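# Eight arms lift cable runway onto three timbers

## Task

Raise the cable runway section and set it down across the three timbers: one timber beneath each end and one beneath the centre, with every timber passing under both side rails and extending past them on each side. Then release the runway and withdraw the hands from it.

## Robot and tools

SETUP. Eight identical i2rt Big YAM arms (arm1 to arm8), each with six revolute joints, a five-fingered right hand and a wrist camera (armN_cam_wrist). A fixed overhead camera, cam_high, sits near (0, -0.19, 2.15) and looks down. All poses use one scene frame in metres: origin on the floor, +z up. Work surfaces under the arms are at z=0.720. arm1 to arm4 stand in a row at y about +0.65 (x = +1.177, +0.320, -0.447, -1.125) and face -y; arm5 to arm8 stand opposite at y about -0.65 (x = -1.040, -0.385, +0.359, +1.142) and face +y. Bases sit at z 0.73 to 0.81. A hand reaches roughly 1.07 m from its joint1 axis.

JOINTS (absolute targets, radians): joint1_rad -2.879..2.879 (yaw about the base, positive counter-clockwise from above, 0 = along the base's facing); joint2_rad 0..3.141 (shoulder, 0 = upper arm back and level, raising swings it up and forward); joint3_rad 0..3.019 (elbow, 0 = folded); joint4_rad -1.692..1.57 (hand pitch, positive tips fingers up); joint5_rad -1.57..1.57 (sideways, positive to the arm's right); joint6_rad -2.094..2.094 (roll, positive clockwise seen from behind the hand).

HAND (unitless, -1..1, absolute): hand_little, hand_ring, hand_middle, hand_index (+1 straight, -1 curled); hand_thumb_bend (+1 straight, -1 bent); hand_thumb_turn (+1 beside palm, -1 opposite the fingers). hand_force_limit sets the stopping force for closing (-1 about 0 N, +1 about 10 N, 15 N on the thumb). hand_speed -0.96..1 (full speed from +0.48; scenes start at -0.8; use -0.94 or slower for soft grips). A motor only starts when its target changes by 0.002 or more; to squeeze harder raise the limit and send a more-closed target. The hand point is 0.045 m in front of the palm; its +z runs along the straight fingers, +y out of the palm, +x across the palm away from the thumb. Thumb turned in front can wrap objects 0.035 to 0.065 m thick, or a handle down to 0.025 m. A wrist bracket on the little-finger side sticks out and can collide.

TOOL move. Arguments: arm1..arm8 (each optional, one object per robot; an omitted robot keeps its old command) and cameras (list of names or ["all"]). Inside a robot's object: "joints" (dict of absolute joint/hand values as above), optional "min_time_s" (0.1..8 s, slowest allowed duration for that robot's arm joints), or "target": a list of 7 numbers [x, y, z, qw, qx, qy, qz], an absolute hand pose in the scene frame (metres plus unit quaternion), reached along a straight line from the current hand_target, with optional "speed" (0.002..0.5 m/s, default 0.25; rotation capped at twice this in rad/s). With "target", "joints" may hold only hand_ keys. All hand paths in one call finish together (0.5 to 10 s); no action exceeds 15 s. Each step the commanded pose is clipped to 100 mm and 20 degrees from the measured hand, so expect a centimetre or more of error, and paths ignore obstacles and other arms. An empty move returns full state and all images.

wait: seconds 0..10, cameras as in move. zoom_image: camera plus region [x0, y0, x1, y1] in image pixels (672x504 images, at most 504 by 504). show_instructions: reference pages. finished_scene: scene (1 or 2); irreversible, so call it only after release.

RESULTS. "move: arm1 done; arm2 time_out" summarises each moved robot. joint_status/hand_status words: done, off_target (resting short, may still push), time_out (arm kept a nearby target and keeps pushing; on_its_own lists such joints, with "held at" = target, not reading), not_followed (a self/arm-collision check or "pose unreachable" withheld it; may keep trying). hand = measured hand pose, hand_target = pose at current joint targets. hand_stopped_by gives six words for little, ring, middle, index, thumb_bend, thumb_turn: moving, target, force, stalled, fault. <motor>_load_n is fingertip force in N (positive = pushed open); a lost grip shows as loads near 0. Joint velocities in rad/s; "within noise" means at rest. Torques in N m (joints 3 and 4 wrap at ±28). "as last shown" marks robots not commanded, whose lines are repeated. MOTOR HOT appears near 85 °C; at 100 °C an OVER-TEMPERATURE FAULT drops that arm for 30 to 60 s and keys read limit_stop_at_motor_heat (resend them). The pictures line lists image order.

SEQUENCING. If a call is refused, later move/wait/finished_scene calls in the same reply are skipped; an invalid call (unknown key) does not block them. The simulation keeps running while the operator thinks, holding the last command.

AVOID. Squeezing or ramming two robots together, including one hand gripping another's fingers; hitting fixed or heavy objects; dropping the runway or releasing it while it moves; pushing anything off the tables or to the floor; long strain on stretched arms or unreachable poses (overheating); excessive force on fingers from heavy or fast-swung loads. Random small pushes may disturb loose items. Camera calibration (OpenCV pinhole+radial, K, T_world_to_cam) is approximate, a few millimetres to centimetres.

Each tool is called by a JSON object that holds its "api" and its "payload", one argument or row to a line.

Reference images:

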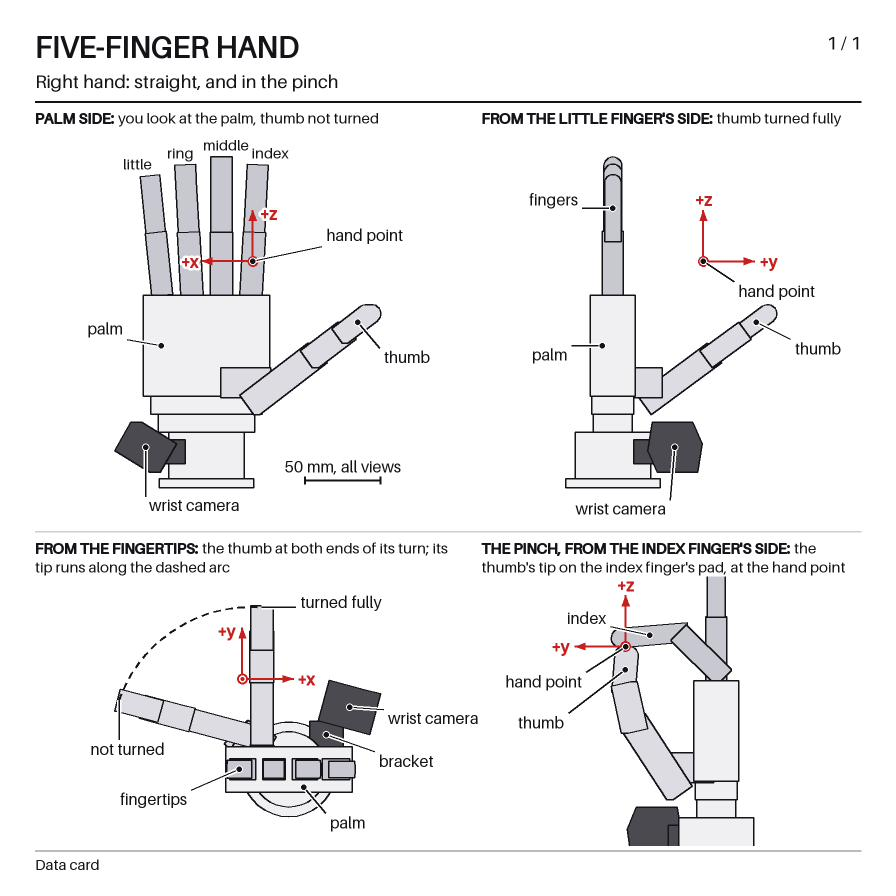

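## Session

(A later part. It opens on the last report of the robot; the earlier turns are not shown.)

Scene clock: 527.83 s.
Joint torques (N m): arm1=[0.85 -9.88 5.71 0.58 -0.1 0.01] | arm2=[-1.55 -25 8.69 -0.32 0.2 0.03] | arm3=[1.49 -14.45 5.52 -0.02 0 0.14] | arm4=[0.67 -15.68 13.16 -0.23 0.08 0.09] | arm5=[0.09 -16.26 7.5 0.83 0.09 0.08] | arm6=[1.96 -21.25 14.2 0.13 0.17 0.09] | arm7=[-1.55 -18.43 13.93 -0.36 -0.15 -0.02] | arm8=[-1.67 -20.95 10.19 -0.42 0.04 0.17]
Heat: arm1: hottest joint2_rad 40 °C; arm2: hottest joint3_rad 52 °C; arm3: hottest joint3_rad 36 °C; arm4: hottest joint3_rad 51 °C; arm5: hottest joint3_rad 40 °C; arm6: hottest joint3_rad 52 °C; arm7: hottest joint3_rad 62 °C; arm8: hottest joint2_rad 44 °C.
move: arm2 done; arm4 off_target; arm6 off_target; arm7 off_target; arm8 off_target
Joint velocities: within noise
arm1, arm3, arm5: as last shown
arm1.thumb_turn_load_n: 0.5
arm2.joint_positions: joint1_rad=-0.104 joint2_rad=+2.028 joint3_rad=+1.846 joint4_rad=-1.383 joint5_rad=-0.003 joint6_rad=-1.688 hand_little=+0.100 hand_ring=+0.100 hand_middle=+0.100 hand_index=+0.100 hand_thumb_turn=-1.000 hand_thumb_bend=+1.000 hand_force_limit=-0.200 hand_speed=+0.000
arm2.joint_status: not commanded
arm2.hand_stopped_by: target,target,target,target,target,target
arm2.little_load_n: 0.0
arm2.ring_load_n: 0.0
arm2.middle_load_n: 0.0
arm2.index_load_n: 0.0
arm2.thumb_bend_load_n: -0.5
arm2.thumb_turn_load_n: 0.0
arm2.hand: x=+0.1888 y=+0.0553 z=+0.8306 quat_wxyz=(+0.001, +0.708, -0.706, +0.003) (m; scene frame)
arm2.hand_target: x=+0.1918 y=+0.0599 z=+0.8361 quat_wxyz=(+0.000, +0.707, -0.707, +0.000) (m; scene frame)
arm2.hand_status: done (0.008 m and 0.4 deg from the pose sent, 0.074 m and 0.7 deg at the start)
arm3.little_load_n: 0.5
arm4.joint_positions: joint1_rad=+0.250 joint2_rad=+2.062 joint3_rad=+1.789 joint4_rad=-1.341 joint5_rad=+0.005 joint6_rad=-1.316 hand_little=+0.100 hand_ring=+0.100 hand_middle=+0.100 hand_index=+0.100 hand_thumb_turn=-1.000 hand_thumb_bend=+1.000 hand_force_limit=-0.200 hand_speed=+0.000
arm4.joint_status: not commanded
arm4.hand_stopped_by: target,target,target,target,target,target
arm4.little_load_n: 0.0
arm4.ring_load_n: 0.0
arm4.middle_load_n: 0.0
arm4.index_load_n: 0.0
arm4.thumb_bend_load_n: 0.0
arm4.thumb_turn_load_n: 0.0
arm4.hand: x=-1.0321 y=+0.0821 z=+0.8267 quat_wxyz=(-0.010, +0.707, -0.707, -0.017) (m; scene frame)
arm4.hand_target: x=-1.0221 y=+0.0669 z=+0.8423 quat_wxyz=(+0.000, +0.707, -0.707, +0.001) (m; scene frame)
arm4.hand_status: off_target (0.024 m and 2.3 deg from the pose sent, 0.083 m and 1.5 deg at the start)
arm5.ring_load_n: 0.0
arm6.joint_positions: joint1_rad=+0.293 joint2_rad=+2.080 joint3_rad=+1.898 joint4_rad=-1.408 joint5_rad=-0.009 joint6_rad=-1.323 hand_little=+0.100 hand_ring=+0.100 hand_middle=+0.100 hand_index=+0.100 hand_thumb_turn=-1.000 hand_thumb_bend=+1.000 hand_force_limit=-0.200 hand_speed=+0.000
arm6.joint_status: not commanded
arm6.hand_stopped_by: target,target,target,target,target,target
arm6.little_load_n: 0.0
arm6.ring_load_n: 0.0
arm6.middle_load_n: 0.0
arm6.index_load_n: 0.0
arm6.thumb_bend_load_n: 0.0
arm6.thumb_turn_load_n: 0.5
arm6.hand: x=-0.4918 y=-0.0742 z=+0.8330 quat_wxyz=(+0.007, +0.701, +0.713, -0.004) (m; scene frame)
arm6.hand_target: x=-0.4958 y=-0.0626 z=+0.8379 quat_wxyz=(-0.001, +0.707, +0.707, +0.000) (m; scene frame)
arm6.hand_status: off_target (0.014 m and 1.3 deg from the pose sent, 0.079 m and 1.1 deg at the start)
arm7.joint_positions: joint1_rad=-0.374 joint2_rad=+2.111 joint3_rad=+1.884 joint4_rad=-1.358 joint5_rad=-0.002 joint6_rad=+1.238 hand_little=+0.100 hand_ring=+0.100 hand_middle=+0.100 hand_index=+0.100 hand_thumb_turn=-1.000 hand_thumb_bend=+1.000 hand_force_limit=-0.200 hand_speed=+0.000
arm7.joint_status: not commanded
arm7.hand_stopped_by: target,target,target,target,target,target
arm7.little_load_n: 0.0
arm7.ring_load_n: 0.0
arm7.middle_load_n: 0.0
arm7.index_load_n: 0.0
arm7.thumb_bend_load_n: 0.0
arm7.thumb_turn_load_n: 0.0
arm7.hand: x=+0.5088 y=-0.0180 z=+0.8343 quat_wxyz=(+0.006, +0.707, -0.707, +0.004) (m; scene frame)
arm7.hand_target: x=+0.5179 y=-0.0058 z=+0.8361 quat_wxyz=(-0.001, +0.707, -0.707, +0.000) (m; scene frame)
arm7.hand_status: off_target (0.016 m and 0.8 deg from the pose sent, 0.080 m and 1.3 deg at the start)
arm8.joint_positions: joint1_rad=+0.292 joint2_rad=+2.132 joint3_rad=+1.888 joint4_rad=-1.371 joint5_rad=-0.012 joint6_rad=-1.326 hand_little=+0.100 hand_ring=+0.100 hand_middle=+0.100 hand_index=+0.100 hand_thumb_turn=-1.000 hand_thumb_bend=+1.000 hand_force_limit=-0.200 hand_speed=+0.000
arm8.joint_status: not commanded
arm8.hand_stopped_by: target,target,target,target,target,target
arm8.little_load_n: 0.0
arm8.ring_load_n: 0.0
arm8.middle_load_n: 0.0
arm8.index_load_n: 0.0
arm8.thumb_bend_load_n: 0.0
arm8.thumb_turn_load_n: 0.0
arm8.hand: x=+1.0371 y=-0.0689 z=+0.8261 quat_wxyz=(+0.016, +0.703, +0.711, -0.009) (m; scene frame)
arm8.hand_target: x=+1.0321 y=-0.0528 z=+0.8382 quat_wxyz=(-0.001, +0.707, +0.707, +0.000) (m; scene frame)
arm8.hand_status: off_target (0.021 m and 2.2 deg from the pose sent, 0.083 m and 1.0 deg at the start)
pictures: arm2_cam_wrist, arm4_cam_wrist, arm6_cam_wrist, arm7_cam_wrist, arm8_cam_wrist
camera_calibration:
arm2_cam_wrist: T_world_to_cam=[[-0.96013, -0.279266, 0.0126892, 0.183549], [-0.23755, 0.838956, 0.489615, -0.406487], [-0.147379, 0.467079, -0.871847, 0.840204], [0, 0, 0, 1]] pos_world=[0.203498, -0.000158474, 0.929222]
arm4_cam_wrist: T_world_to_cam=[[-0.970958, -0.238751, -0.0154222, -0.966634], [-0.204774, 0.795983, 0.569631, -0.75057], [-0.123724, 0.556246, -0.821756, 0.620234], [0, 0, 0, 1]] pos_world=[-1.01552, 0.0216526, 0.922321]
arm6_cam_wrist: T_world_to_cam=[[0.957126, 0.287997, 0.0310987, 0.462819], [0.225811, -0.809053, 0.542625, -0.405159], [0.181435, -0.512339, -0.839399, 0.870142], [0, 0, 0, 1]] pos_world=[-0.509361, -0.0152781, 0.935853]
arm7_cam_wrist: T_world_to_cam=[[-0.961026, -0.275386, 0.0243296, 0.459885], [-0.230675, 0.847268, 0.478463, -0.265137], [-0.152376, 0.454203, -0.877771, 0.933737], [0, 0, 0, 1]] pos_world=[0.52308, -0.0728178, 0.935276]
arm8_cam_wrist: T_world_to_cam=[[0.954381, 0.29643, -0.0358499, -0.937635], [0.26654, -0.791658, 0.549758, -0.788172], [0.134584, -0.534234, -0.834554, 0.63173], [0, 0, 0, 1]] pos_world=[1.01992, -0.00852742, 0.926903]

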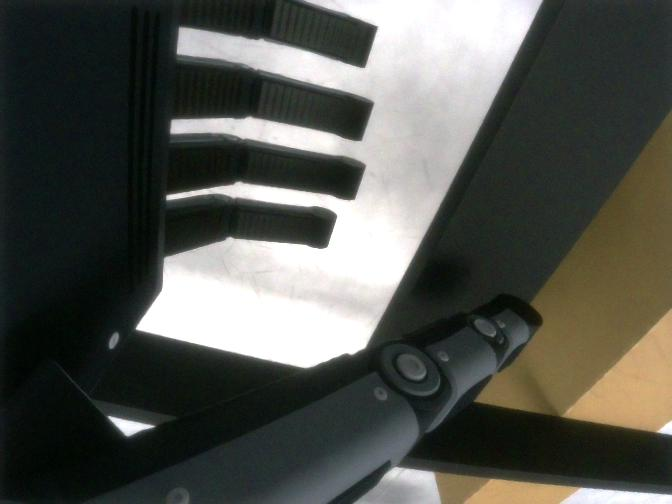

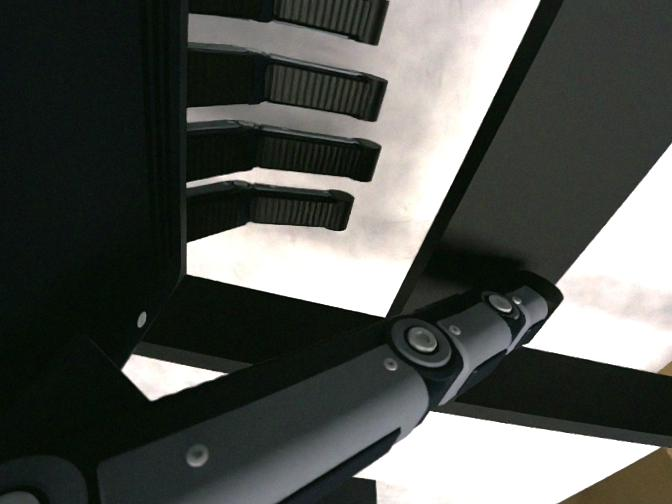

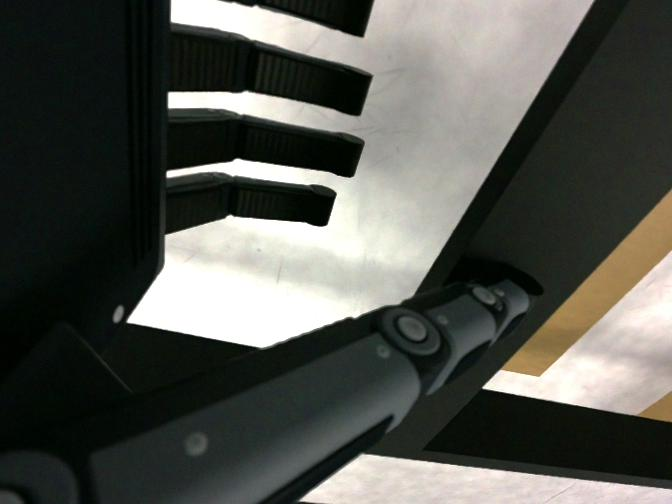

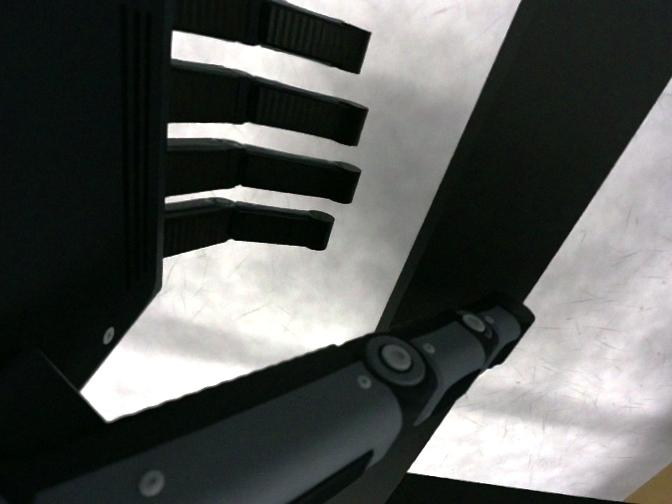

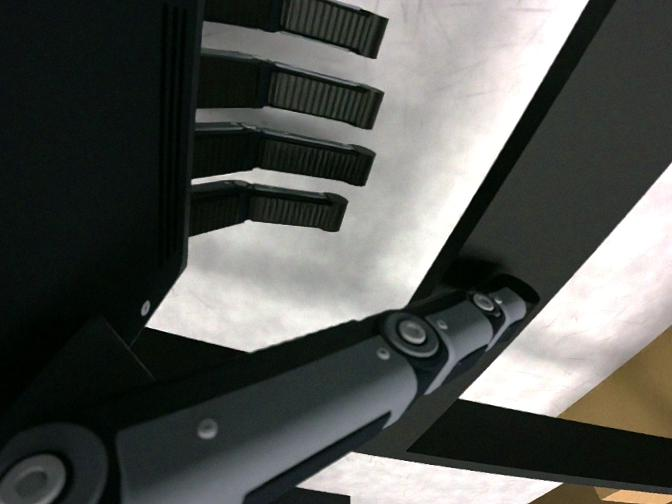

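{"api": "move", "payload": {
  "arm2": {"target": [0.192, 0.07, 0.97, 0, 0.7071, -0.7071, 0], "speed": 0.2},
  "arm4": {"target": [-1.022, 0.08, 0.97, 0, 0.7071, -0.7071, 0], "speed": 0.2},
  "arm6": {"target": [-0.496, -0.08, 0.97, 0, 0.7071, 0.7071, 0], "speed": 0.2},
  "arm7": {"target": [0.518, -0.03, 0.97, 0, 0.7071, -0.7071, 0], "speed": 0.2},
  "arm8": {"target": [1.032, -0.075, 0.97, 0, 0.7071, 0.7071, 0], "speed": 0.2}
}}

{"api": "move", "payload": {
  "arm2": {"target": [0.22, 0.28, 1.06, 0, 0.7071, -0.7071, 0], "speed": 0.25},
  "arm4": {"target": [-1.06, 0.28, 1.06, 0, 0.7071, -0.7071, 0], "speed": 0.25},
  "arm6": {"target": [-0.48, -0.28, 1.06, 0, 0.7071, 0.7071, 0], "speed": 0.25},
  "arm7": {"target": [0.48, -0.26, 1.06, 0, 0.7071, -0.7071, 0], "speed": 0.25},
  "arm8": {"target": [1.06, -0.28, 1.06, 0, 0.7071, 0.7071, 0], "speed": 0.25},
  "cameras": ["cam_high"]
}}

{"api": "zoom_image", "payload": {
  "camera": "cam_high",
  "region": [90, 180, 342, 360]
}}

{"api": "zoom_image", "payload": {
  "camera": "cam_high",
  "region": [400, 160, 600, 320]
}}

Scene clock: 545.03 s.
Joint torques (N m): arm1=[0.91 -9.88 5.7 0.61 -0.1 0.01] | arm2=[-1.61 -21.42 12.48 -0.32 0.21 -0.01] | arm3=[1.67 -14.56 5.57 0.08 -0.05 0.14] | arm4=[0.97 -15.79 13.78 -0.1 0.09 0.08] | arm5=[0.15 -16.26 7.49 0.83 0.09 0.08] | arm6=[2.32 -21.95 13.81 0.09 0.27 0.12] | arm7=[-1.38 -17.73 14.06 -0.39 -0.18 -0.01] | arm8=[-1.08 -21.36 10.48 -0.58 0.02 0.15]
Heat: arm1: hottest joint2_rad 40 °C; arm2: hottest joint3_rad 50 °C; arm3: hottest joint3_rad 35 °C; arm4: hottest joint3_rad 49 °C; arm5: hottest joint3_rad 40 °C; arm6: hottest joint3_rad 50 °C; arm7: hottest joint3_rad 64 °C; arm8: hottest joint2_rad 43 °C.
move: arm2 off_target; arm4 off_target; arm6 off_target; arm7 off_target; arm8 off_target
Joint velocities: within noise
arm1, arm3, arm5: as last shown
arm1.thumb_turn_load_n: 0.0
arm2.joint_positions: joint1_rad=-0.104 joint2_rad=+1.945 joint3_rad=+2.062 joint4_rad=-1.677 joint5_rad=+0.000 joint6_rad=-1.688 hand_little=+0.100 hand_ring=+0.100 hand_middle=+0.100 hand_index=+0.100 hand_thumb_turn=-1.000 hand_thumb_bend=+1.000 hand_force_limit=-0.200 hand_speed=+0.000
arm2.joint_status: not commanded
arm2.hand_stopped_by: target,target,target,target,target,target
arm2.little_load_n: 0.0
arm2.ring_load_n: 0.0
arm2.middle_load_n: 0.0
arm2.index_load_n: 0.0
arm2.thumb_bend_load_n: 0.0
arm2.thumb_turn_load_n: 0.0
arm2.hand: x=+0.1907 y=+0.0766 z=+0.9617 quat_wxyz=(+0.004, +0.708, -0.706, +0.003) (m; scene frame)
arm2.hand_target: x=+0.1920 y=+0.0705 z=+0.9695 quat_wxyz=(+0.011, +0.708, -0.706, +0.006) (m; scene frame)
arm2.hand_status: off_target (0.011 m and 0.6 deg from the pose sent, 0.140 m and 0.4 deg at the start; a joint's target at an end of its range on 26 of 47 steps)
arm3.little_load_n: 0.0
arm3.middle_load_n: -0.5
arm4.joint_positions: joint1_rad=+0.252 joint2_rad=+1.997 joint3_rad=+2.008 joint4_rad=-1.634 joint5_rad=+0.005 joint6_rad=-1.308 hand_little=+0.100 hand_ring=+0.100 hand_middle=+0.100 hand_index=+0.100 hand_thumb_turn=-1.000 hand_thumb_bend=+1.000 hand_force_limit=-0.200 hand_speed=+0.000
arm4.joint_status: not commanded
arm4.hand_stopped_by: target,target,target,target,target,target
arm4.little_load_n: 0.0
arm4.ring_load_n: 0.0
arm4.middle_load_n: 0.0
arm4.index_load_n: 0.0
arm4.thumb_bend_load_n: 0.0
arm4.thumb_turn_load_n: 0.0
arm4.hand: x=-1.0336 y=+0.0911 z=+0.9492 quat_wxyz=(-0.013, +0.705, -0.709, -0.022) (m; scene frame)
arm4.hand_target: x=-1.0222 y=+0.0813 z=+0.9699 quat_wxyz=(+0.000, +0.707, -0.707, +0.000) (m; scene frame)
arm4.hand_status: off_target (0.026 m and 2.9 deg from the pose sent, 0.144 m and 2.3 deg at the start)
arm5.thumb_bend_load_n: -0.5
arm6.joint_positions: joint1_rad=+0.293 joint2_rad=+2.016 joint3_rad=+2.128 joint4_rad=-1.687 joint5_rad=-0.009 joint6_rad=-1.318 hand_little=+0.100 hand_ring=+0.100 hand_middle=+0.100 hand_index=+0.100 hand_thumb_turn=-1.000 hand_thumb_bend=+1.000 hand_force_limit=-0.200 hand_speed=+0.000
arm6.joint_status: not commanded
arm6.hand_stopped_by: target,target,target,target,target,target
arm6.little_load_n: 0.0
arm6.ring_load_n: 0.5
arm6.middle_load_n: 0.0
arm6.index_load_n: 0.0
arm6.thumb_bend_load_n: -0.5
arm6.thumb_turn_load_n: 0.0
arm6.hand: x=-0.4901 y=-0.0863 z=+0.9587 quat_wxyz=(+0.001, +0.703, +0.711, +0.000) (m; scene frame)
arm6.hand_target: x=-0.4958 y=-0.0807 z=+0.9695 quat_wxyz=(-0.009, +0.706, +0.708, +0.006) (m; scene frame)
arm6.hand_status: off_target (0.014 m and 0.6 deg from the pose sent, 0.137 m and 1.3 deg at the start; a joint's target at an end of its range on 26 of 47 steps)
arm7.joint_positions: joint1_rad=-0.385 joint2_rad=+2.015 joint3_rad=+2.072 joint4_rad=-1.644 joint5_rad=-0.002 joint6_rad=+1.224 hand_little=+0.100 hand_ring=+0.100 hand_middle=+0.100 hand_index=+0.100 hand_thumb_turn=-1.000 hand_thumb_bend=+1.000 hand_force_limit=-0.200 hand_speed=+0.000
arm7.joint_status: not commanded
arm7.hand_stopped_by: target,target,target,target,target,target
arm7.little_load_n: 0.0
arm7.ring_load_n: 0.0
arm7.middle_load_n: 0.0
arm7.index_load_n: 0.0
arm7.thumb_bend_load_n: 0.0
arm7.thumb_turn_load_n: 0.0
arm7.hand: x=+0.5077 y=-0.0397 z=+0.9650 quat_wxyz=(+0.007, +0.708, -0.706, +0.005) (m; scene frame)
arm7.hand_target: x=+0.5178 y=-0.0306 z=+0.9699 quat_wxyz=(-0.001, +0.707, -0.707, +0.000) (m; scene frame)
arm7.hand_status: off_target (0.015 m and 1.0 deg from the pose sent, 0.137 m and 0.8 deg at the start)
arm8.joint_positions: joint1_rad=+0.292 joint2_rad=+2.051 joint3_rad=+2.077 joint4_rad=-1.657 joint5_rad=-0.012 joint6_rad=-1.319 hand_little=+0.100 hand_ring=+0.100 hand_middle=+0.100 hand_index=+0.100 hand_thumb_turn=-1.000 hand_thumb_bend=+1.000 hand_force_limit=-0.200 hand_speed=+0.000
arm8.joint_status: not commanded
arm8.hand_stopped_by: target,target,target,target,target,target
arm8.little_load_n: 0.0
arm8.ring_load_n: 0.0
arm8.middle_load_n: 0.0
arm8.index_load_n: 0.0
arm8.thumb_bend_load_n: 0.0
arm8.thumb_turn_load_n: 0.0
arm8.hand: x=+1.0398 y=-0.0869 z=+0.9492 quat_wxyz=(+0.023, +0.705, +0.708, -0.013) (m; scene frame)
arm8.hand_target: x=+1.0322 y=-0.0762 z=+0.9701 quat_wxyz=(-0.001, +0.707, +0.707, +0.000) (m; scene frame)
arm8.hand_status: off_target (0.025 m and 3.0 deg from the pose sent, 0.144 m and 2.2 deg at the start)
pictures: none

Scene clock: 546.93 s.
Joint torques (N m): arm1=[0.79 -9.88 5.7 0.57 -0.1 0.01] | arm2=[-1.32 -9.76 8.87 0.02 0.22 0.02] | arm3=[1.96 -14.39 5.55 -0.03 -0.04 0.18] | arm4=[0.85 -9.35 9.18 0.06 0.23 0.1] | arm5=[0.21 -16.32 7.46 0.83 0.09 0.09] | arm6=[2.67 -12.34 9.17 0.34 0.29 0.09] | arm7=[-1.55 -9.64 8.54 -0.12 -0.2 -0.01] | arm8=[-0.85 -13.63 5.68 -0.4 0.04 0.14]
Heat: arm1: hottest joint2_rad 40 °C; arm2: hottest joint3_rad 50 °C; arm3: hottest joint3_rad 35 °C; arm4: hottest joint3_rad 49 °C; arm5: hottest joint3_rad 40 °C; arm6: hottest joint3_rad 50 °C; arm7: hottest joint3_rad 63 °C; arm8: hottest joint2_rad 43 °C.
move: arm2 off_target; arm4 done; arm6 off_target; arm7 done; arm8 done
Joint velocities: within noise
arm1, arm3, arm5: as last shown
arm2.joint_positions: joint1_rad=-0.089 joint2_rad=+1.330 joint3_rad=+1.565 joint4_rad=-1.679 joint5_rad=+0.016 joint6_rad=-1.671 hand_little=+0.100 hand_ring=+0.100 hand_middle=+0.100 hand_index=+0.100 hand_thumb_turn=-1.000 hand_thumb_bend=+1.000 hand_force_limit=-0.200 hand_speed=+0.000
arm2.joint_status: not commanded
arm2.hand_stopped_by: target,target,target,target,target,target
arm2.little_load_n: 0.0
arm2.ring_load_n: 0.0
arm2.middle_load_n: 0.0
arm2.index_load_n: 0.0
arm2.thumb_bend_load_n: 0.0
arm2.thumb_turn_load_n: 0.0
arm2.hand: x=+0.2167 y=+0.2779 z=+1.0632 quat_wxyz=(+0.054, +0.706, -0.706, +0.034) (m; scene frame)
arm2.hand_target: x=+0.2199 y=+0.2800 z=+1.0592 quat_wxyz=(+0.047, +0.706, -0.706, +0.027) (m; scene frame)
arm2.hand_status: off_target (0.005 m and 7.3 deg from the pose sent, 0.228 m and 0.6 deg at the start; a joint's target at an end of its range on 43 of 57 steps)
arm3.middle_load_n: 0.0
arm4.joint_positions: joint1_rad=+0.294 joint2_rad=+1.436 joint3_rad=+1.557 joint4_rad=-1.674 joint5_rad=+0.005 joint6_rad=-1.266 hand_little=+0.100 hand_ring=+0.100 hand_middle=+0.100 hand_index=+0.100 hand_thumb_turn=-1.000 hand_thumb_bend=+1.000 hand_force_limit=-0.200 hand_speed=+0.000
arm4.joint_status: not commanded
arm4.hand_stopped_by: target,target,target,target,target,target
arm4.little_load_n: 0.0
arm4.ring_load_n: 0.0
arm4.middle_load_n: 0.0
arm4.index_load_n: 0.0
arm4.thumb_bend_load_n: 0.0
arm4.thumb_turn_load_n: 0.0
arm4.hand: x=-1.0646 y=+0.2760 z=+1.0549 quat_wxyz=(+0.004, +0.704, -0.710, +0.008) (m; scene frame)
arm4.hand_target: x=-1.0601 y=+0.2800 z=+1.0593 quat_wxyz=(+0.007, +0.707, -0.707, +0.010) (m; scene frame)
arm4.hand_status: done (0.008 m and 1.2 deg from the pose sent, 0.221 m and 2.9 deg at the start; a joint's target at an end of its range on 28 of 57 steps)
arm5.thumb_bend_load_n: 0.0
arm6.joint_positions: joint1_rad=+0.379 joint2_rad=+1.447 joint3_rad=+1.655 joint4_rad=-1.689 joint5_rad=-0.002 joint6_rad=-1.230 hand_little=+0.100 hand_ring=+0.100 hand_middle=+0.100 hand_index=+0.100 hand_thumb_turn=-1.000 hand_thumb_bend=+1.000 hand_force_limit=-0.200 hand_speed=+0.000
arm6.joint_status: not commanded
arm6.hand_stopped_by: target,target,target,target,target,target
arm6.little_load_n: 0.0
arm6.ring_load_n: 0.0
arm6.middle_load_n: 0.0
arm6.index_load_n: 0.0
arm6.thumb_bend_load_n: 0.0
arm6.thumb_turn_load_n: 0.0
arm6.hand: x=-0.4777 y=-0.2757 z=+1.0630 quat_wxyz=(-0.040, +0.703, +0.709, +0.023) (m; scene frame)
arm6.hand_target: x=-0.4799 y=-0.2800 z=+1.0593 quat_wxyz=(-0.030, +0.706, +0.707, +0.019) (m; scene frame)
arm6.hand_status: off_target (0.006 m and 5.3 deg from the pose sent, 0.219 m and 0.6 deg at the start; a joint's target at an end of its range on 38 of 57 steps)
arm7.joint_positions: joint1_rad=-0.494 joint2_rad=+1.405 joint3_rad=+1.544 joint4_rad=-1.679 joint5_rad=-0.002 joint6_rad=+1.115 hand_little=+0.100 hand_ring=+0.100 hand_middle=+0.100 hand_index=+0.100 hand_thumb_turn=-1.000 hand_thumb_bend=+1.000 hand_force_limit=-0.200 hand_speed=+0.000
arm7.joint_status: not commanded
arm7.hand_stopped_by: target,target,target,target,target,target
arm7.little_load_n: 0.0
arm7.ring_load_n: 0.0
arm7.middle_load_n: 0.0
arm7.index_load_n: 0.0
arm7.thumb_bend_load_n: 0.0
arm7.thumb_turn_load_n: 0.0
arm7.hand: x=+0.4782 y=-0.2547 z=+1.0687 quat_wxyz=(-0.015, +0.708, -0.706, -0.004) (m; scene frame)
arm7.hand_target: x=+0.4798 y=-0.2600 z=+1.0601 quat_wxyz=(+0.000, +0.707, -0.707, +0.000) (m; scene frame)
arm7.hand_status: done (0.010 m and 1.8 deg from the pose sent, 0.241 m and 1.0 deg at the start)
arm8.joint_positions: joint1_rad=+0.345 joint2_rad=+1.492 joint3_rad=+1.610 joint4_rad=-1.691 joint5_rad=-0.012 joint6_rad=-1.261 hand_little=+0.100 hand_ring=+0.100 hand_middle=+0.100 hand_index=+0.100 hand_thumb_turn=-1.000 hand_thumb_bend=+1.000 hand_force_limit=-0.200 hand_speed=+0.000
arm8.joint_status: not commanded
arm8.hand_stopped_by: target,target,target,target,target,target
arm8.little_load_n: 0.0
arm8.ring_load_n: 0.0
arm8.middle_load_n: 0.0
arm8.index_load_n: 0.0
arm8.thumb_bend_load_n: 0.0
arm8.thumb_turn_load_n: 0.0
arm8.hand: x=+1.0627 y=-0.2734 z=+1.0582 quat_wxyz=(-0.002, +0.707, +0.707, +0.001) (m; scene frame)
arm8.hand_target: x=+1.0601 y=-0.2800 z=+1.0600 quat_wxyz=(+0.000, +0.707, +0.707, +0.000) (m; scene frame)
arm8.hand_status: done (0.007 m and 0.3 deg from the pose sent, 0.224 m and 3.0 deg at the start)
pictures: cam_high

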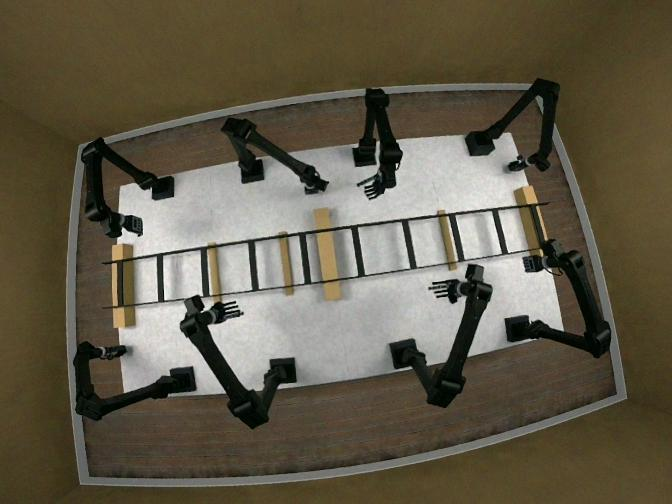

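Scaled by 2.000.

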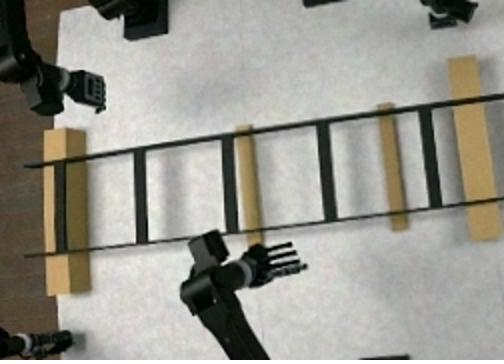

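Scaled by 2.520.

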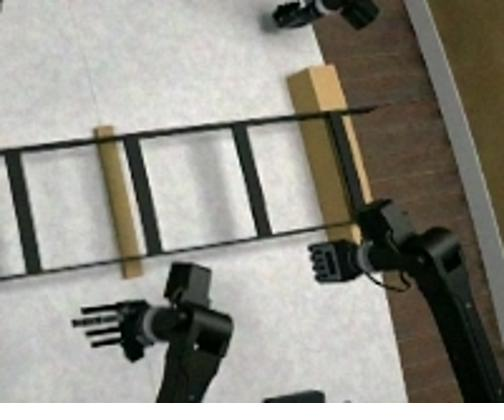

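{"api": "move", "payload": {
  "arm5": {"target": [-1.45, -0.50, 0.98, 0, 1, 0, 0], "speed": 0.25},
  "arm3": {"target": [-0.05, 0.50, 0.98, 0, 0, -1, 0], "speed": 0.25},
  "arm1": {"target": [1.41, 0.50, 0.98, 0, 0, -1, 0], "speed": 0.25}
}}

{"api": "finished_scene", "payload": {
  "scene": 2
}}

Scene clock: 556.83 s.
Joint torques (N m): arm1=[0.79 -5.89 12.62 -0.38 -0.11 0] | arm2=[-1.32 -9.82 8.88 0.03 0.22 0.02] | arm3=[1.96 -10.05 11.06 -0.61 -0.06 0.14] | arm4=[0.85 -9.52 9.18 0.08 0.22 0.08] | arm5=[0.15 -11.52 12.59 -0.02 0.08 0.07] | arm6=[2.67 -12.51 9.18 0.38 0.31 0.08] | arm7=[-1.38 -9.29 8.59 -0.21 -0.17 0] | arm8=[-0.62 -13.86 5.74 -0.44 0.04 0.14]
Heat: arm1: hottest joint2_rad 40 °C; arm2: hottest joint3_rad 49 °C; arm3: hottest joint3_rad 35 °C; arm4: hottest joint3_rad 49 °C; arm5: hottest joint3_rad 40 °C; arm6: hottest joint3_rad 49 °C; arm7: hottest joint3_rad 62 °C; arm8: hottest joint3_rad 42 °C.
move: arm1 off_target; arm3 off_target; arm5 off_target
Joint velocities: within noise
arm1.joint_positions: joint1_rad=+0.731 joint2_rad=+1.131 joint3_rad=+0.914 joint4_rad=-1.389 joint5_rad=-0.003 joint6_rad=+0.736 hand_little=-1.000 hand_ring=-1.000 hand_middle=-1.000 hand_index=-1.000 hand_thumb_turn=+1.000 hand_thumb_bend=+1.000 hand_force_limit=+0.000 hand_speed=+0.000
arm1.joint_status: not commanded
arm1.hand_stopped_by: target,target,target,target,target,target
arm1.little_load_n: 0.0
arm1.ring_load_n: 0.0
arm1.middle_load_n: 0.0
arm1.index_load_n: 0.0
arm1.thumb_bend_load_n: -0.5
arm1.thumb_turn_load_n: 0.0
arm1.hand: x=+1.3996 y=+0.5078 z=+0.9637 quat_wxyz=(+0.011, +0.001, -1.000, -0.013) (m; scene frame)
arm1.hand_target: x=+1.4097 y=+0.5004 z=+0.9799 quat_wxyz=(+0.000, +0.000, -1.000, +0.000) (m; scene frame)
arm1.hand_status: off_target (0.021 m and 2.0 deg from the pose sent, 0.205 m and 1.4 deg at the start)
arm2, arm4, arm6, arm7, arm8: as last shown
arm2.middle_load_n: 0.5
arm2.thumb_bend_load_n: -0.5
arm3.joint_positions: joint1_rad=+1.022 joint2_rad=+1.440 joint3_rad=+1.338 joint4_rad=-1.515 joint5_rad=+0.003 joint6_rad=+1.041 hand_little=-1.000 hand_ring=-1.000 hand_middle=-1.000 hand_index=-1.000 hand_thumb_turn=+1.000 hand_thumb_bend=+1.000 hand_force_limit=+0.000 hand_speed=+0.000
arm3.joint_status: not commanded
arm3.hand_stopped_by: target,target,target,target,target,target
arm3.little_load_n: 0.0
arm3.ring_load_n: 0.0
arm3.middle_load_n: 0.0
arm3.index_load_n: 0.0
arm3.thumb_bend_load_n: 0.0
arm3.thumb_turn_load_n: 0.0
arm3.hand: x=-0.0664 y=+0.5027 z=+0.9611 quat_wxyz=(+0.018, +0.000, -1.000, -0.011) (m; scene frame)
arm3.hand_target: x=-0.0509 y=+0.5005 z=+0.9800 quat_wxyz=(+0.000, +0.000, -1.000, +0.000) (m; scene frame)
arm3.hand_status: off_target (0.025 m and 2.5 deg from the pose sent, 0.211 m and 1.0 deg at the start)
arm5.joint_positions: joint1_rad=+1.032 joint2_rad=+1.459 joint3_rad=+1.362 joint4_rad=-1.511 joint5_rad=+0.003 joint6_rad=+1.071 hand_little=-1.000 hand_ring=-1.000 hand_middle=-1.000 hand_index=-1.000 hand_thumb_turn=+1.000 hand_thumb_bend=+1.000 hand_force_limit=+0.000 hand_speed=+0.000
arm5.joint_status: not commanded
arm5.hand_stopped_by: target,target,target,target,target,target
arm5.little_load_n: 0.0
arm5.ring_load_n: 0.0
arm5.middle_load_n: 0.0
arm5.index_load_n: 0.0
arm5.thumb_bend_load_n: 0.0
arm5.thumb_turn_load_n: 0.0
arm5.hand: x=-1.4375 y=-0.5015 z=+0.9587 quat_wxyz=(+0.013, +1.000, +0.000, +0.020) (m; scene frame)
arm5.hand_target: x=-1.4492 y=-0.5004 z=+0.9799 quat_wxyz=(+0.000, +1.000, +0.000, +0.000) (m; scene frame)
arm5.hand_status: off_target (0.025 m and 2.7 deg from the pose sent, 0.220 m and 2.8 deg at the start)
arm7.middle_load_n: 0.5
arm7.hand: x=+0.4782 y=-0.2548 z=+1.0687 quat_wxyz=(-0.015, +0.708, -0.706, -0.004) (m; scene frame)
arm8.hand: x=+1.0627 y=-0.2735 z=+1.0582 quat_wxyz=(-0.002, +0.707, +0.707, +0.001) (m; scene frame)
pictures: none

The scene is finished: the task was done.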